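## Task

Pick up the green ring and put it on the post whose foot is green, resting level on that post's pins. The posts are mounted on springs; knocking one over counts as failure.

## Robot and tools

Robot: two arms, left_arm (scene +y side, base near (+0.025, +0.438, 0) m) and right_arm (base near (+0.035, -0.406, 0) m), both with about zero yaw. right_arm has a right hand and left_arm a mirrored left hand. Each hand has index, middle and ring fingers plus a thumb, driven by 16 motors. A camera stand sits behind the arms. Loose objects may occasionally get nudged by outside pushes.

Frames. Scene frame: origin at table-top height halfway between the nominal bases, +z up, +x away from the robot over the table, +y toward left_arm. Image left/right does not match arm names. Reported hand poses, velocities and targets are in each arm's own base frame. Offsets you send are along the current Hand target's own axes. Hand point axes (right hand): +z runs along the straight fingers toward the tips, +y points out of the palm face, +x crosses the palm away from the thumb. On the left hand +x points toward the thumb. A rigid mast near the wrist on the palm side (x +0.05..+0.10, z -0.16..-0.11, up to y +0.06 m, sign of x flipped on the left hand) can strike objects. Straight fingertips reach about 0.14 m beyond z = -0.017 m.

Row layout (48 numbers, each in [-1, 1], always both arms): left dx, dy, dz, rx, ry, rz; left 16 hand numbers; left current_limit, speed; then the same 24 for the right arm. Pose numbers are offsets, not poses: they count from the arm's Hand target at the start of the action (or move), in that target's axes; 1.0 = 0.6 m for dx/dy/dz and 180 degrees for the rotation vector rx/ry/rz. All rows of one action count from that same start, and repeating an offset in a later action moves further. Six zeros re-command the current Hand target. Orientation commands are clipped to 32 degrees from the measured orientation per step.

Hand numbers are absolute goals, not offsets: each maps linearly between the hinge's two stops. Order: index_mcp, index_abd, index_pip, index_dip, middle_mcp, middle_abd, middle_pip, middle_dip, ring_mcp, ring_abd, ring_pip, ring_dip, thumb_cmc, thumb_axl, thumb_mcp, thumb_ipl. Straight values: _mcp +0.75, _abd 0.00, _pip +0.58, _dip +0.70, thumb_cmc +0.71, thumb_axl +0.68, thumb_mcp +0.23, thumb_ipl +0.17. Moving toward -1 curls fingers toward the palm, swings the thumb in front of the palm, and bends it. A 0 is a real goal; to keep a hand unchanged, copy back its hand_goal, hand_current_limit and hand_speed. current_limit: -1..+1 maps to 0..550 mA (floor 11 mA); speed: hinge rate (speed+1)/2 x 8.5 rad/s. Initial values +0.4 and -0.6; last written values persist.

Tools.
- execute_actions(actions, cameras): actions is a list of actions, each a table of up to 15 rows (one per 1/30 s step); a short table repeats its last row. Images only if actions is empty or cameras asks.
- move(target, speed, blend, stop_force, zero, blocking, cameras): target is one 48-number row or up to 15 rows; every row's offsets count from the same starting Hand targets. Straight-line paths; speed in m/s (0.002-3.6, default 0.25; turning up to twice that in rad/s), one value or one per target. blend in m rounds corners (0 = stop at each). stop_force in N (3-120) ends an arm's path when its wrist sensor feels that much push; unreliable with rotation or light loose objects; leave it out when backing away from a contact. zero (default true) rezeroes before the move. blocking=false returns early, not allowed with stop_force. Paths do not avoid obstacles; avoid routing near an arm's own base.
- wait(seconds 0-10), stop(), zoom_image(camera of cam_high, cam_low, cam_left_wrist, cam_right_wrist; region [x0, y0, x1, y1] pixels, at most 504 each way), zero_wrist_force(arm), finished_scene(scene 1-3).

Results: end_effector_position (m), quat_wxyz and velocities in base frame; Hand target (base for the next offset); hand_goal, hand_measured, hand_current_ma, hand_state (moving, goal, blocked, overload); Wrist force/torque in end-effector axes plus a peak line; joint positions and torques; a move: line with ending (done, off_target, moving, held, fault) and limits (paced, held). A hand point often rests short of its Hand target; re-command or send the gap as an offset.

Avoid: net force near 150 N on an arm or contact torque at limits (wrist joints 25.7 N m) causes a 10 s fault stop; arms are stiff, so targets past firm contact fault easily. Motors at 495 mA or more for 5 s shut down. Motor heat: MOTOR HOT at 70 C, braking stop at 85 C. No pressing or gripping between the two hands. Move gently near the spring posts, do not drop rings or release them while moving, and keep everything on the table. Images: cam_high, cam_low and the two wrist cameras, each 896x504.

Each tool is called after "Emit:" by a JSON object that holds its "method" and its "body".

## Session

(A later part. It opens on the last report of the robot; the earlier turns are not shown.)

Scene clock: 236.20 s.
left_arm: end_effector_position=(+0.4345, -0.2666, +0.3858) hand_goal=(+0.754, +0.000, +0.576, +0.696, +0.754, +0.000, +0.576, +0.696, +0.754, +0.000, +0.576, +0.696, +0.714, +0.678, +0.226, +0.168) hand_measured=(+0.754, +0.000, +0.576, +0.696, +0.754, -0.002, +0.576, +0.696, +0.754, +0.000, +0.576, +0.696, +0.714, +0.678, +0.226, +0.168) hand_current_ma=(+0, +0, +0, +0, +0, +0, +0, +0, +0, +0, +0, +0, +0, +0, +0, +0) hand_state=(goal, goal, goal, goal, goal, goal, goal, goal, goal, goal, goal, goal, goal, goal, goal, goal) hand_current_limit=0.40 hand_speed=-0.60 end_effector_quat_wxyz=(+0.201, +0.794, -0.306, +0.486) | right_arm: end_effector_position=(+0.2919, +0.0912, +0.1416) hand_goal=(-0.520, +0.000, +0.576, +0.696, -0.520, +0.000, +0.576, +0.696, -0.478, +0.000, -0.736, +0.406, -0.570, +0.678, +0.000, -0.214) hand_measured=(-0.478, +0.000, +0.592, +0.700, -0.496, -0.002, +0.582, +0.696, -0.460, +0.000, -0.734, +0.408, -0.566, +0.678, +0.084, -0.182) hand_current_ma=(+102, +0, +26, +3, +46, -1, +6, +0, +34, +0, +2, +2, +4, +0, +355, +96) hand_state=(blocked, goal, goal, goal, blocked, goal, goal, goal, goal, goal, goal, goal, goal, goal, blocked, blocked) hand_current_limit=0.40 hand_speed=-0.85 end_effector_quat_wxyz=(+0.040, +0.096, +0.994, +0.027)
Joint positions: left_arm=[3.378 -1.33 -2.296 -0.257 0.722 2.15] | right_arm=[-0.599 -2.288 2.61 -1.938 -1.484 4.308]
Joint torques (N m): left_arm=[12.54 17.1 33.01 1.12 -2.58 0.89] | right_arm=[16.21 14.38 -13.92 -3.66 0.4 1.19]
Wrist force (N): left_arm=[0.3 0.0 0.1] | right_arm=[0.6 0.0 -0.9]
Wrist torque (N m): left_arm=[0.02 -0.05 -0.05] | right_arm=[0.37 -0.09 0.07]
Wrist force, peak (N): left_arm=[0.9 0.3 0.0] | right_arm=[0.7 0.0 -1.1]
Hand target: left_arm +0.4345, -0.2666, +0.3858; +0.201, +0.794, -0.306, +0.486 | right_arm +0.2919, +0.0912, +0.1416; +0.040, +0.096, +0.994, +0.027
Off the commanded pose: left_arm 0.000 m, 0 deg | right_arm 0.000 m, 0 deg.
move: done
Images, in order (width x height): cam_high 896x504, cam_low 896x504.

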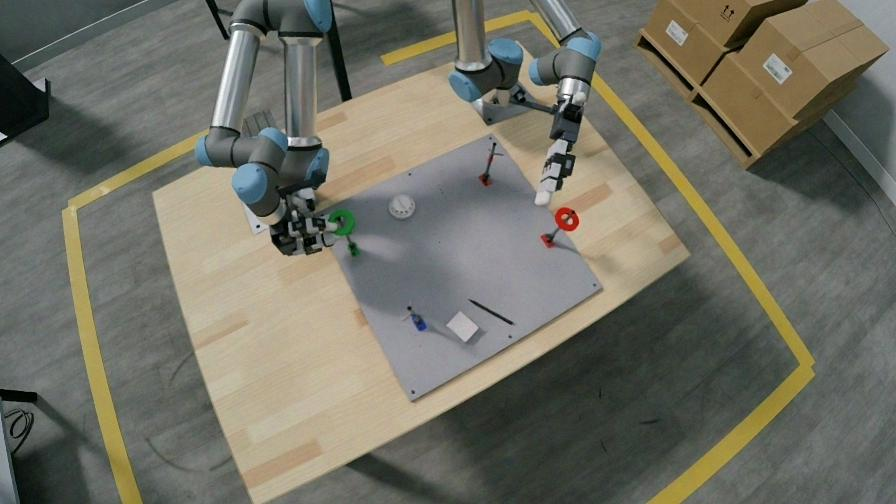

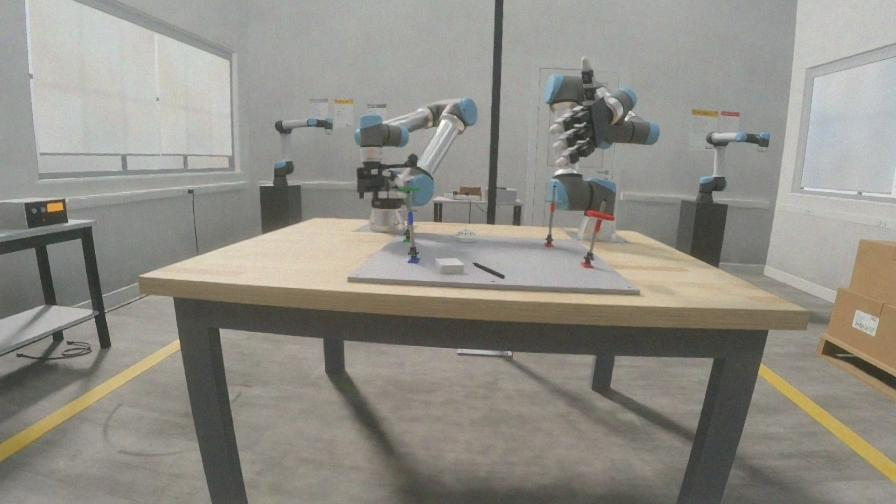

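Emit:
{"method": "move", "body": {"target": [0,0,0,0,0,0,0.754,0,0.576,0.696,0.754,0,0.576,0.696,0.754,0,0.576,0.696,0.714,0.678,0.226,0.168,0.4,-0.6,0,0,0.05,0,0,0,-0.52,0,0.576,0.696,-0.52,0,0.576,0.696,-0.479,0,-0.737,0.406,-0.571,0.678,0.0,-0.215,0.4,-0.85], "speed": 0.025, "stop_force": 3, "cameras": ["cam_high","cam_low"]}}

Emit:
{"method": "zoom_image", "body": {"camera": "cam_high", "region": [322, 205, 364, 247]}}

Emit:
{"method": "zoom_image", "body": {"camera": "cam_low", "region": [380, 165, 430, 215]}}

Scene clock: 242.70 s.
left_arm: end_effector_position=(+0.4345, -0.2666, +0.3858) hand_goal=(+0.754, +0.000, +0.576, +0.696, +0.754, +0.000, +0.576, +0.696, +0.754, +0.000, +0.576, +0.696, +0.714, +0.678, +0.226, +0.168) hand_measured=(+0.754, +0.000, +0.576, +0.696, +0.754, -0.002, +0.576, +0.696, +0.754, +0.000, +0.576, +0.696, +0.714, +0.678, +0.226, +0.168) hand_current_ma=(+0, +0, +0, +0, +0, +0, +0, +0, +0, +0, +0, +0, +0, +0, +0, +0) hand_state=(goal, goal, goal, goal, goal, goal, goal, goal, goal, goal, goal, goal, goal, goal, goal, goal) hand_current_limit=0.40 hand_speed=-0.60 end_effector_quat_wxyz=(+0.201, +0.794, -0.306, +0.486) | right_arm: end_effector_position=(+0.2929, +0.0918, +0.1283) hand_goal=(-0.520, +0.000, +0.576, +0.696, -0.520, +0.000, +0.576, +0.696, -0.478, +0.000, -0.736, +0.406, -0.570, +0.678, +0.000, -0.214) hand_measured=(-0.478, +0.002, +0.592, +0.700, -0.496, -0.002, +0.582, +0.696, -0.460, +0.000, -0.734, +0.408, -0.564, +0.680, +0.084, -0.182) hand_current_ma=(+102, +1, +26, +3, +46, -1, +6, +0, +34, +0, +2, +2, +7, +1, +354, +96) hand_state=(blocked, goal, goal, goal, blocked, goal, goal, goal, goal, goal, goal, goal, goal, goal, blocked, blocked) hand_current_limit=0.40 hand_speed=-0.85 end_effector_quat_wxyz=(+0.040, +0.096, +0.994, +0.027)
Joint positions: left_arm=[3.378 -1.33 -2.296 -0.257 0.722 2.15] | right_arm=[-0.593 -2.26 2.639 -1.995 -1.484 4.313]
Joint torques (N m): left_arm=[12.1 16.9 32.75 1.14 -2.49 0.71] | right_arm=[-13.9 -3.42 -26.94 -0.13 -2.66 -1.46]
Wrist force (N): left_arm=[0.3 -0.1 0.1] | right_arm=[0.4 -0.4 -3.7]
Wrist torque (N m): left_arm=[-0.01 -0.04 -0.05] | right_arm=[0.20 -0.13 0.03]
Wrist force, peak (N): left_arm=[0.9 -0.1 0.0] | right_arm=[-0.3 -1.0 -7.9]
Hand target: left_arm +0.4345, -0.2666, +0.3858; +0.201, +0.794, -0.306, +0.486 | right_arm +0.2929, +0.0918, +0.1283; +0.040, +0.096, +0.994, +0.027 (not the last commanded pose)
Off the commanded pose: left_arm 0.000 m, 0 deg | right_arm 0.017 m, 0 deg.
move: contact (right_arm)
Images, in order (width x height): cam_high 896x504, cam_low 896x504.

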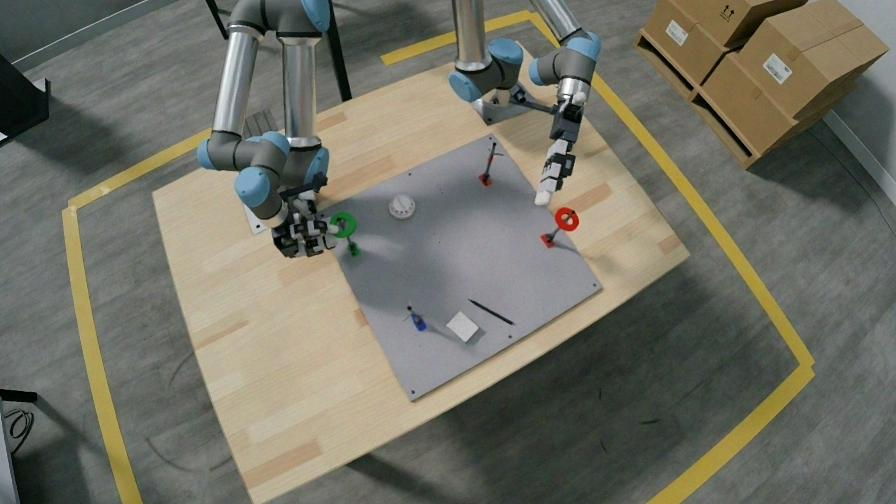

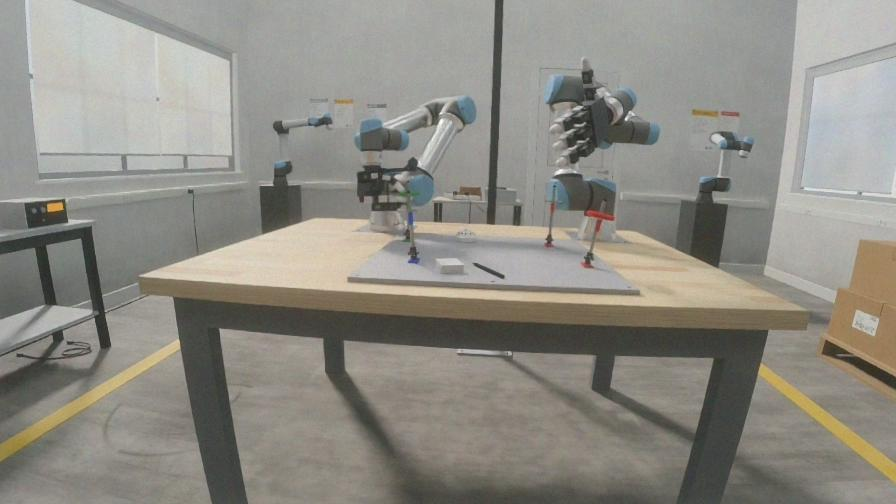

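Scaled by 12.000.

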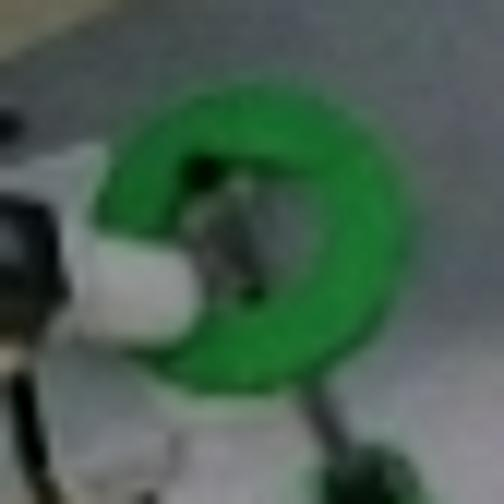

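Scaled by 10.080.

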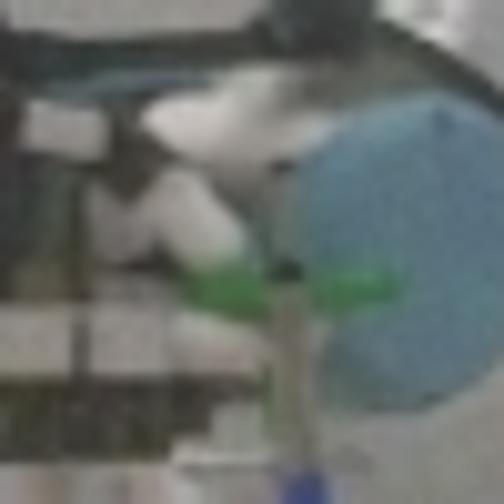

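Emit:
{"method": "move", "body": {"target": [0,0,0,0,0,0,0.754,0,0.576,0.696,0.754,0,0.576,0.696,0.754,0,0.576,0.696,0.714,0.678,0.226,0.168,0.4,-0.6,0,0,0,0,0,0,-0.52,0,0.576,0.696,-0.52,0,0.576,0.696,-0.479,0,-0.737,0.406,-0.571,0.678,0.17,-0.25,0.4,-0.95], "speed": 0.03, "cameras": ["cam_high","cam_low"]}}

Emit:
{"method": "zoom_image", "body": {"camera": "cam_high", "region": [322, 205, 364, 247]}}

Emit:
{"method": "zoom_image", "body": {"camera": "cam_low", "region": [380, 165, 430, 215]}}

Scene clock: 251.10 s.
left_arm: end_effector_position=(+0.4345, -0.2666, +0.3858) hand_goal=(+0.754, +0.000, +0.576, +0.696, +0.754, +0.000, +0.576, +0.696, +0.754, +0.000, +0.576, +0.696, +0.714, +0.678, +0.226, +0.168) hand_measured=(+0.754, +0.000, +0.576, +0.696, +0.754, -0.002, +0.576, +0.696, +0.754, +0.000, +0.576, +0.696, +0.714, +0.678, +0.226, +0.168) hand_current_ma=(+0, +0, +0, +0, +0, +0, +0, +0, +0, +0, +0, +0, +0, +0, +0, +0) hand_state=(goal, goal, goal, goal, goal, goal, goal, goal, goal, goal, goal, goal, goal, goal, goal, goal) hand_current_limit=0.40 hand_speed=-0.60 end_effector_quat_wxyz=(+0.201, +0.794, -0.306, +0.486) | right_arm: end_effector_position=(+0.2929, +0.0918, +0.1283) hand_goal=(-0.520, +0.000, +0.576, +0.696, -0.520, +0.000, +0.576, +0.696, -0.478, +0.000, -0.736, +0.406, -0.570, +0.678, +0.170, -0.250) hand_measured=(-0.490, +0.000, +0.588, +0.700, -0.496, -0.002, +0.582, +0.696, -0.460, +0.000, -0.734, +0.408, -0.568, +0.680, +0.160, -0.248) hand_current_ma=(+63, +0, +16, +3, +46, -1, +6, +0, +34, +0, +2, +2, +2, +1, -19, +1) hand_state=(blocked, goal, goal, goal, blocked, goal, goal, goal, goal, goal, goal, goal, goal, goal, goal, goal) hand_current_limit=0.40 hand_speed=-0.95 end_effector_quat_wxyz=(+0.040, +0.096, +0.994, +0.027)
Joint positions: left_arm=[3.378 -1.33 -2.296 -0.257 0.722 2.15] | right_arm=[-0.593 -2.26 2.639 -1.995 -1.485 4.313]
Joint torques (N m): left_arm=[12.28 16.85 32.33 1.14 -2.46 0.78] | right_arm=[-13.8 -1.76 -26.48 -1.01 -2.17 -1.08]
Wrist force (N): left_arm=[0.6 0.0 0.1] | right_arm=[0.8 -0.2 -0.7]
Wrist torque (N m): left_arm=[0.01 -0.09 -0.03] | right_arm=[0.32 -0.13 0.02]
Wrist force, peak (N): left_arm=[0.9 -0.1 -0.3] | right_arm=[0.3 -0.4 -4.4]
Hand target: left_arm +0.4345, -0.2666, +0.3858; +0.201, +0.794, -0.306, +0.486 | right_arm +0.2929, +0.0918, +0.1283; +0.040, +0.096, +0.994, +0.027
Off the commanded pose: left_arm 0.000 m, 0 deg | right_arm 0.000 m, 0 deg.
move: done
Images, in order (width x height): cam_high 896x504, cam_low 896x504.

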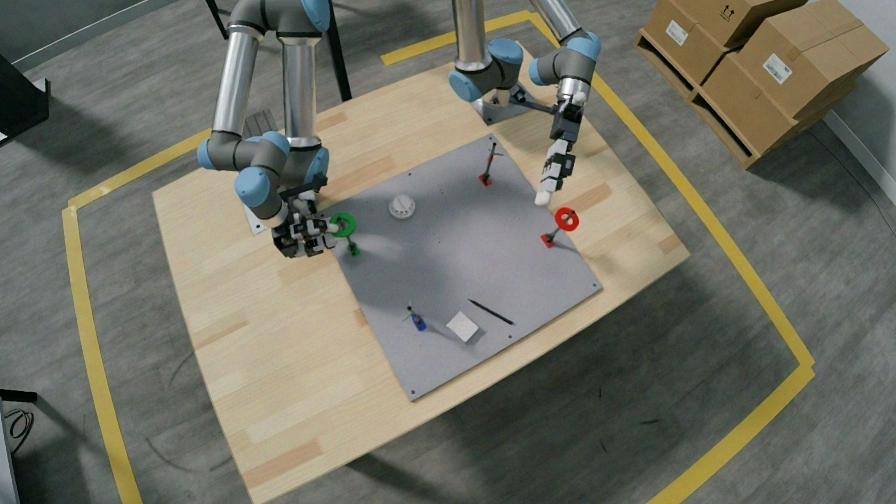

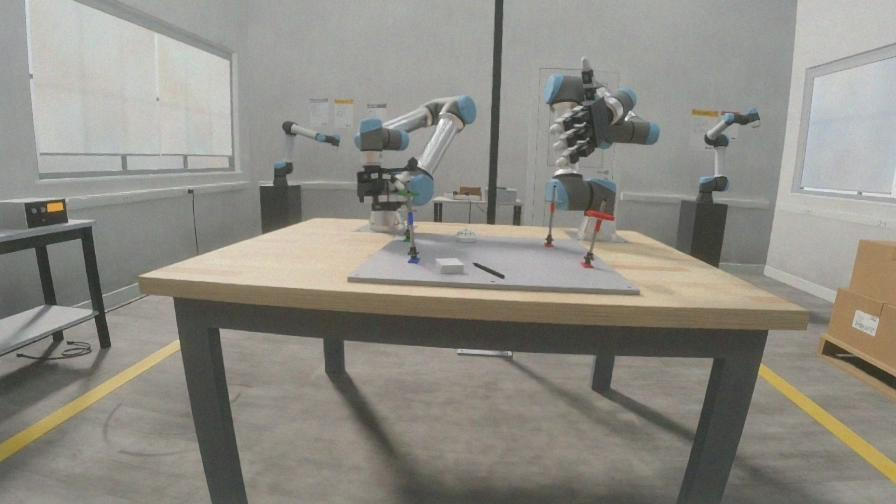

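Scaled by 12.000.

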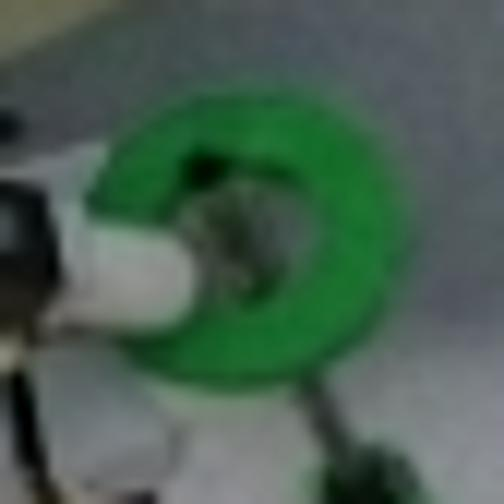

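Scaled by 10.080.

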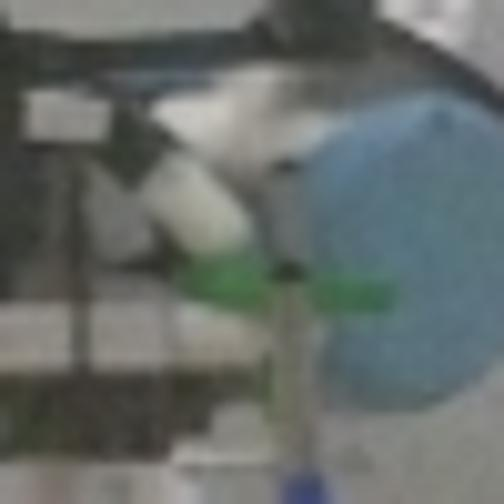

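Emit:
{"method": "move", "body": {"target": [0,0,0,0,0,0,0.754,0,0.576,0.696,0.754,0,0.576,0.696,0.754,0,0.576,0.696,0.714,0.678,0.226,0.168,0.4,-0.6,0,0,0,0,0,0,-0.52,0,0.576,0.696,-0.52,0,0.576,0.696,-0.479,0,-0.737,0.406,-0.571,0.678,0.615,-0.719,0.4,-0.8], "speed": 0.03}}

Emit:
{"method": "move", "body": {"target": [0,0,0,0,0,0,0.754,0,0.576,0.696,0.754,0,0.576,0.696,0.754,0,0.576,0.696,0.714,0.678,0.226,0.168,0.4,-0.6,0,0,0.035,0,0,0,-0.52,0,0.576,0.696,-0.52,0,0.576,0.696,-0.479,0,-0.737,0.406,-0.571,0.678,0.615,-0.719,0.4,-0.8], "speed": 0.03, "stop_force": 3, "cameras": ["cam_high","cam_low","cam_right_wrist"]}}

Emit:
{"method": "zoom_image", "body": {"camera": "cam_high", "region": [322, 205, 364, 247]}}

Emit:
{"method": "zoom_image", "body": {"camera": "cam_low", "region": [380, 165, 430, 215]}}

Scene clock: 258.23 s.
left_arm: end_effector_position=(+0.4345, -0.2666, +0.3858) hand_goal=(+0.754, +0.000, +0.576, +0.696, +0.754, +0.000, +0.576, +0.696, +0.754, +0.000, +0.576, +0.696, +0.714, +0.678, +0.226, +0.168) hand_measured=(+0.754, +0.000, +0.576, +0.696, +0.754, -0.002, +0.576, +0.696, +0.754, +0.000, +0.576, +0.696, +0.714, +0.678, +0.226, +0.168) hand_current_ma=(+0, +0, +0, +0, +0, +0, +0, +0, +0, +0, +0, +0, +0, +0, +0, +0) hand_state=(goal, goal, goal, goal, goal, goal, goal, goal, goal, goal, goal, goal, goal, goal, goal, goal) hand_current_limit=0.40 hand_speed=-0.60 end_effector_quat_wxyz=(+0.201, +0.794, -0.306, +0.486) | right_arm: end_effector_position=(+0.2929, +0.0918, +0.1283) hand_goal=(-0.520, +0.000, +0.576, +0.696, -0.520, +0.000, +0.576, +0.696, -0.478, +0.000, -0.736, +0.406, -0.570, +0.678, +0.616, -0.718) hand_measured=(-0.490, +0.000, +0.588, +0.700, -0.496, -0.002, +0.582, +0.696, -0.460, +0.000, -0.734, +0.408, -0.568, +0.680, +0.608, -0.716) hand_current_ma=(+63, +0, +16, +3, +46, -1, +6, +0, +34, +0, +2, +2, +2, +1, -15, +1) hand_state=(blocked, goal, goal, goal, blocked, goal, goal, goal, goal, goal, goal, goal, goal, goal, goal, goal) hand_current_limit=0.40 hand_speed=-0.80 end_effector_quat_wxyz=(+0.040, +0.096, +0.994, +0.027)
Joint positions: left_arm=[3.378 -1.33 -2.296 -0.257 0.722 2.15] | right_arm=[-0.593 -2.26 2.639 -1.995 -1.485 4.313]
Joint torques (N m): left_arm=[11.94 16.93 32.38 1.23 -2.59 0.67] | right_arm=[-12.31 -1.94 -19.98 -3.33 -1.52 -0.43]
Wrist force (N): left_arm=[0.5 -0.1 0.0] | right_arm=[0.5 -0.2 -0.8]
Wrist torque (N m): left_arm=[-0.01 -0.07 -0.03] | right_arm=[0.33 -0.08 0.00]
Wrist force, peak (N): left_arm=[0.8 -0.1 0.2] | right_arm=[0.8 -0.1 -1.1]
Hand target: left_arm +0.4345, -0.2666, +0.3858; +0.201, +0.794, -0.306, +0.486 | right_arm +0.2929, +0.0918, +0.1283; +0.040, +0.096, +0.994, +0.027
Off the commanded pose: left_arm 0.000 m, 0 deg | right_arm 0.000 m, 0 deg.
move: done

Scene clock: 259.90 s.
left_arm: end_effector_position=(+0.4345, -0.2666, +0.3858) hand_goal=(+0.754, +0.000, +0.576, +0.696, +0.754, +0.000, +0.576, +0.696, +0.754, +0.000, +0.576, +0.696, +0.714, +0.678, +0.226, +0.168) hand_measured=(+0.754, +0.000, +0.576, +0.696, +0.754, -0.002, +0.576, +0.696, +0.754, +0.000, +0.576, +0.696, +0.714, +0.678, +0.226, +0.168) hand_current_ma=(+0, +0, +0, +0, +0, +0, +0, +0, +0, +0, +0, +0, +0, +0, +0, +0) hand_state=(goal, goal, goal, goal, goal, goal, goal, goal, goal, goal, goal, goal, goal, goal, goal, goal) hand_current_limit=0.40 hand_speed=-0.60 end_effector_quat_wxyz=(+0.201, +0.794, -0.306, +0.486) | right_arm: end_effector_position=(+0.2947, +0.0928, +0.1074) hand_goal=(-0.520, +0.000, +0.576, +0.696, -0.520, +0.000, +0.576, +0.696, -0.478, +0.000, -0.736, +0.406, -0.570, +0.678, +0.616, -0.718) hand_measured=(-0.496, +0.000, +0.584, +0.700, -0.496, -0.002, +0.582, +0.696, -0.460, +0.000, -0.734, +0.408, -0.568, +0.680, +0.608, -0.716) hand_current_ma=(+50, +0, +10, +3, +46, -1, +6, +0, +34, +0, +2, +2, +2, +1, -15, +1) hand_state=(blocked, goal, goal, goal, blocked, goal, goal, goal, goal, goal, goal, goal, goal, goal, goal, goal) hand_current_limit=0.40 hand_speed=-0.80 end_effector_quat_wxyz=(+0.040, +0.096, +0.994, +0.027)
Joint positions: left_arm=[3.378 -1.33 -2.296 -0.257 0.722 2.15] | right_arm=[-0.584 -2.206 2.684 -2.095 -1.485 4.323]
Joint torques (N m): left_arm=[12.57 17.26 32.63 1.24 -2.5 0.77] | right_arm=[15.77 12.69 -13.51 -3.62 -2.2 1.21]
Wrist force (N): left_arm=[0.5 0.0 -0.3] | right_arm=[0.6 -0.2 -1.2]
Wrist torque (N m): left_arm=[0.04 -0.07 -0.03] | right_arm=[0.34 -0.09 -0.04]
Wrist force, peak (N): left_arm=[0.7 -0.3 0.3] | right_arm=[0.6 -0.3 -1.3]
Hand target: left_arm +0.4345, -0.2666, +0.3858; +0.201, +0.794, -0.306, +0.486 | right_arm +0.2947, +0.0928, +0.1074; +0.040, +0.096, +0.994, +0.027
Off the commanded pose: left_arm 0.000 m, 0 deg | right_arm 0.000 m, 0 deg.
move: done
Images, in order (width x height): cam_high 896x504, cam_low 896x504, cam_right_wrist 896x504.

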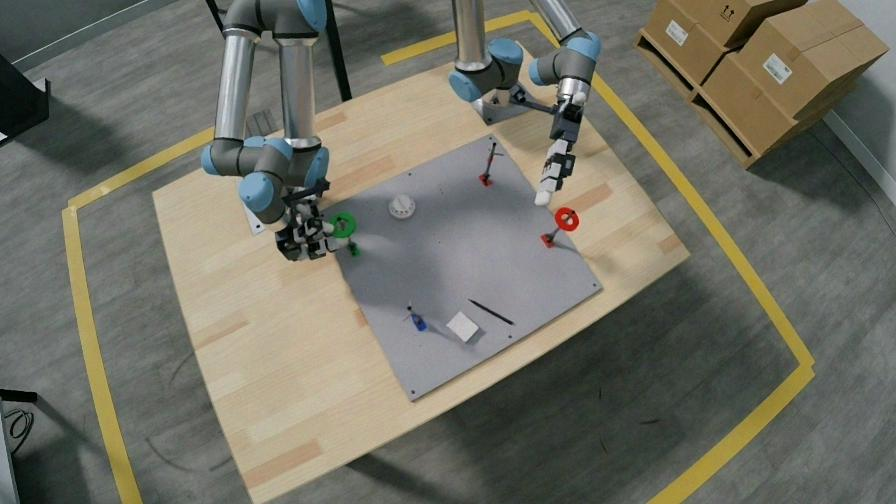

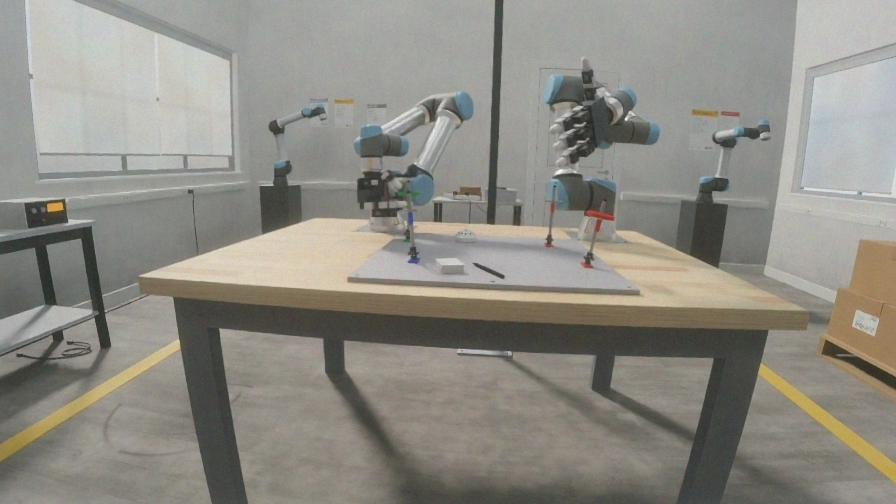

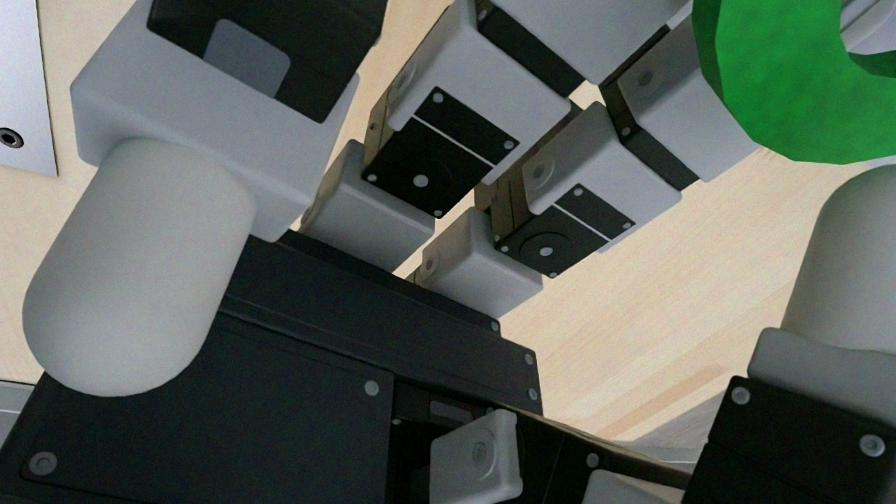

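Scaled by 12.000.

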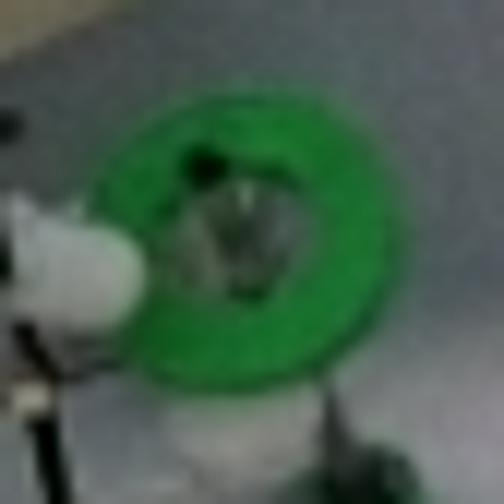

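Scaled by 10.080.

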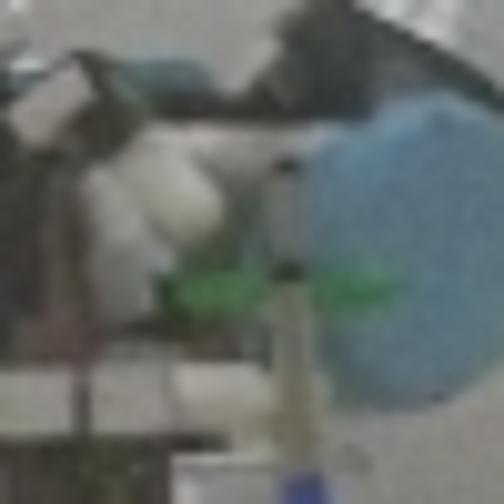

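Emit:
{"method": "move", "body": {"target": [0,0,0,0,0,0,0.754,0,0.576,0.696,0.754,0,0.576,0.696,0.754,0,0.576,0.696,0.714,0.678,0.226,0.168,0.4,-0.6,0,-0.13,0,0,0,0,-0.52,0,0.576,0.696,-0.52,0,0.576,0.696,-0.479,0,-0.737,0.406,-0.571,0.678,0.615,-0.719,0.4,-0.8], "speed": 0.06, "stop_force": 4, "cameras": ["cam_high","cam_low"]}}

Emit:
{"method": "zoom_image", "body": {"camera": "cam_high", "region": [322, 205, 364, 247]}}

Emit:
{"method": "zoom_image", "body": {"camera": "cam_low", "region": [380, 165, 430, 215]}}

Scene clock: 268.17 s.
left_arm: end_effector_position=(+0.4345, -0.2666, +0.3858) hand_goal=(+0.754, +0.000, +0.576, +0.696, +0.754, +0.000, +0.576, +0.696, +0.754, +0.000, +0.576, +0.696, +0.714, +0.678, +0.226, +0.168) hand_measured=(+0.754, +0.000, +0.576, +0.696, +0.754, -0.002, +0.576, +0.696, +0.754, +0.000, +0.576, +0.696, +0.714, +0.678, +0.226, +0.168) hand_current_ma=(+0, +0, +0, +0, +0, +0, +0, +0, +0, +0, +0, +0, +0, +0, +0, +0) hand_state=(goal, goal, goal, goal, goal, goal, goal, goal, goal, goal, goal, goal, goal, goal, goal, goal) hand_current_limit=0.40 hand_speed=-0.60 end_effector_quat_wxyz=(+0.201, +0.794, -0.306, +0.486) | right_arm: end_effector_position=(+0.2800, +0.0163, +0.1026) hand_goal=(-0.520, +0.000, +0.576, +0.696, -0.520, +0.000, +0.576, +0.696, -0.478, +0.000, -0.736, +0.406, -0.570, +0.678, +0.616, -0.718) hand_measured=(-0.496, +0.000, +0.584, +0.700, -0.496, -0.002, +0.582, +0.696, -0.460, +0.000, -0.734, +0.408, -0.568, +0.680, +0.608, -0.716) hand_current_ma=(+49, +0, +10, +3, +46, -1, +6, +0, +34, +0, +2, +2, +2, +1, -15, +1) hand_state=(blocked, goal, goal, goal, blocked, goal, goal, goal, goal, goal, goal, goal, goal, goal, goal, goal) hand_current_limit=0.40 hand_speed=-0.80 end_effector_quat_wxyz=(+0.040, +0.096, +0.994, +0.027)
Joint positions: left_arm=[3.378 -1.33 -2.296 -0.257 0.722 2.15] | right_arm=[-0.925 -2.219 2.692 -2.058 -1.474 3.981]
Joint torques (N m): left_arm=[12.81 17.01 33.31 1.22 -2.45 0.67] | right_arm=[-13.98 13.67 -26.37 -3.61 3.34 -1.38]
Wrist force (N): left_arm=[0.5 -0.2 0.1] | right_arm=[0.4 -0.1 -0.8]
Wrist torque (N m): left_arm=[-0.01 -0.07 -0.03] | right_arm=[0.32 -0.07 0.07]
Wrist force, peak (N): left_arm=[0.9 0.3 -0.1] | right_arm=[0.7 0.4 -1.3]
Hand target: left_arm +0.4345, -0.2666, +0.3858; +0.201, +0.794, -0.306, +0.486 | right_arm +0.2800, +0.0163, +0.1026; +0.040, +0.096, +0.994, +0.027
Off the commanded pose: left_arm 0.000 m, 0 deg | right_arm 0.000 m, 0 deg.
move: done
Images, in order (width x height): cam_high 896x504, cam_low 896x504.

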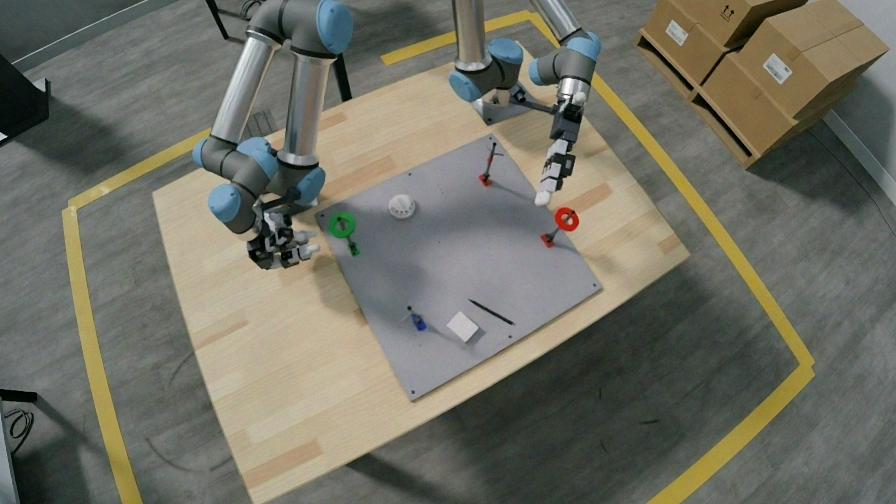

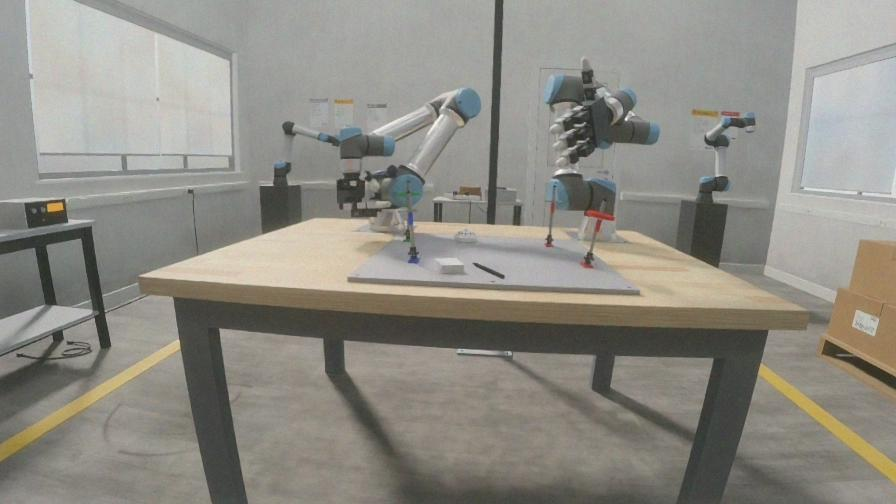

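Scaled by 12.000.

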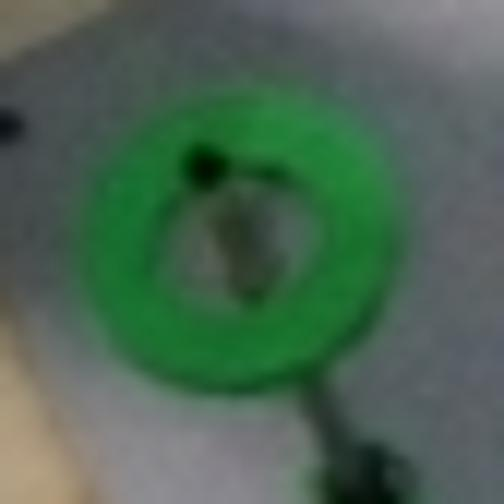

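Scaled by 10.080.

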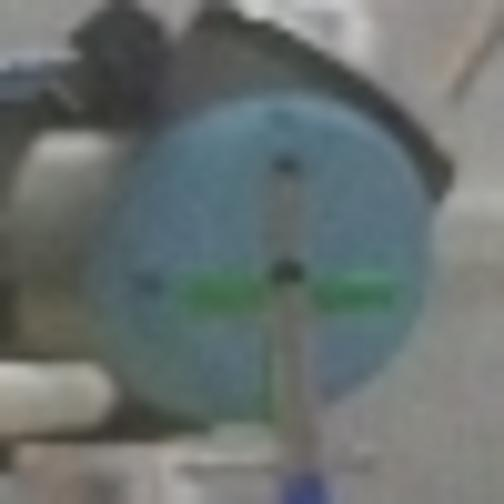

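Emit:
{"method": "finished_scene", "body": {"scene": 3}}

The scene is finished: the task was done.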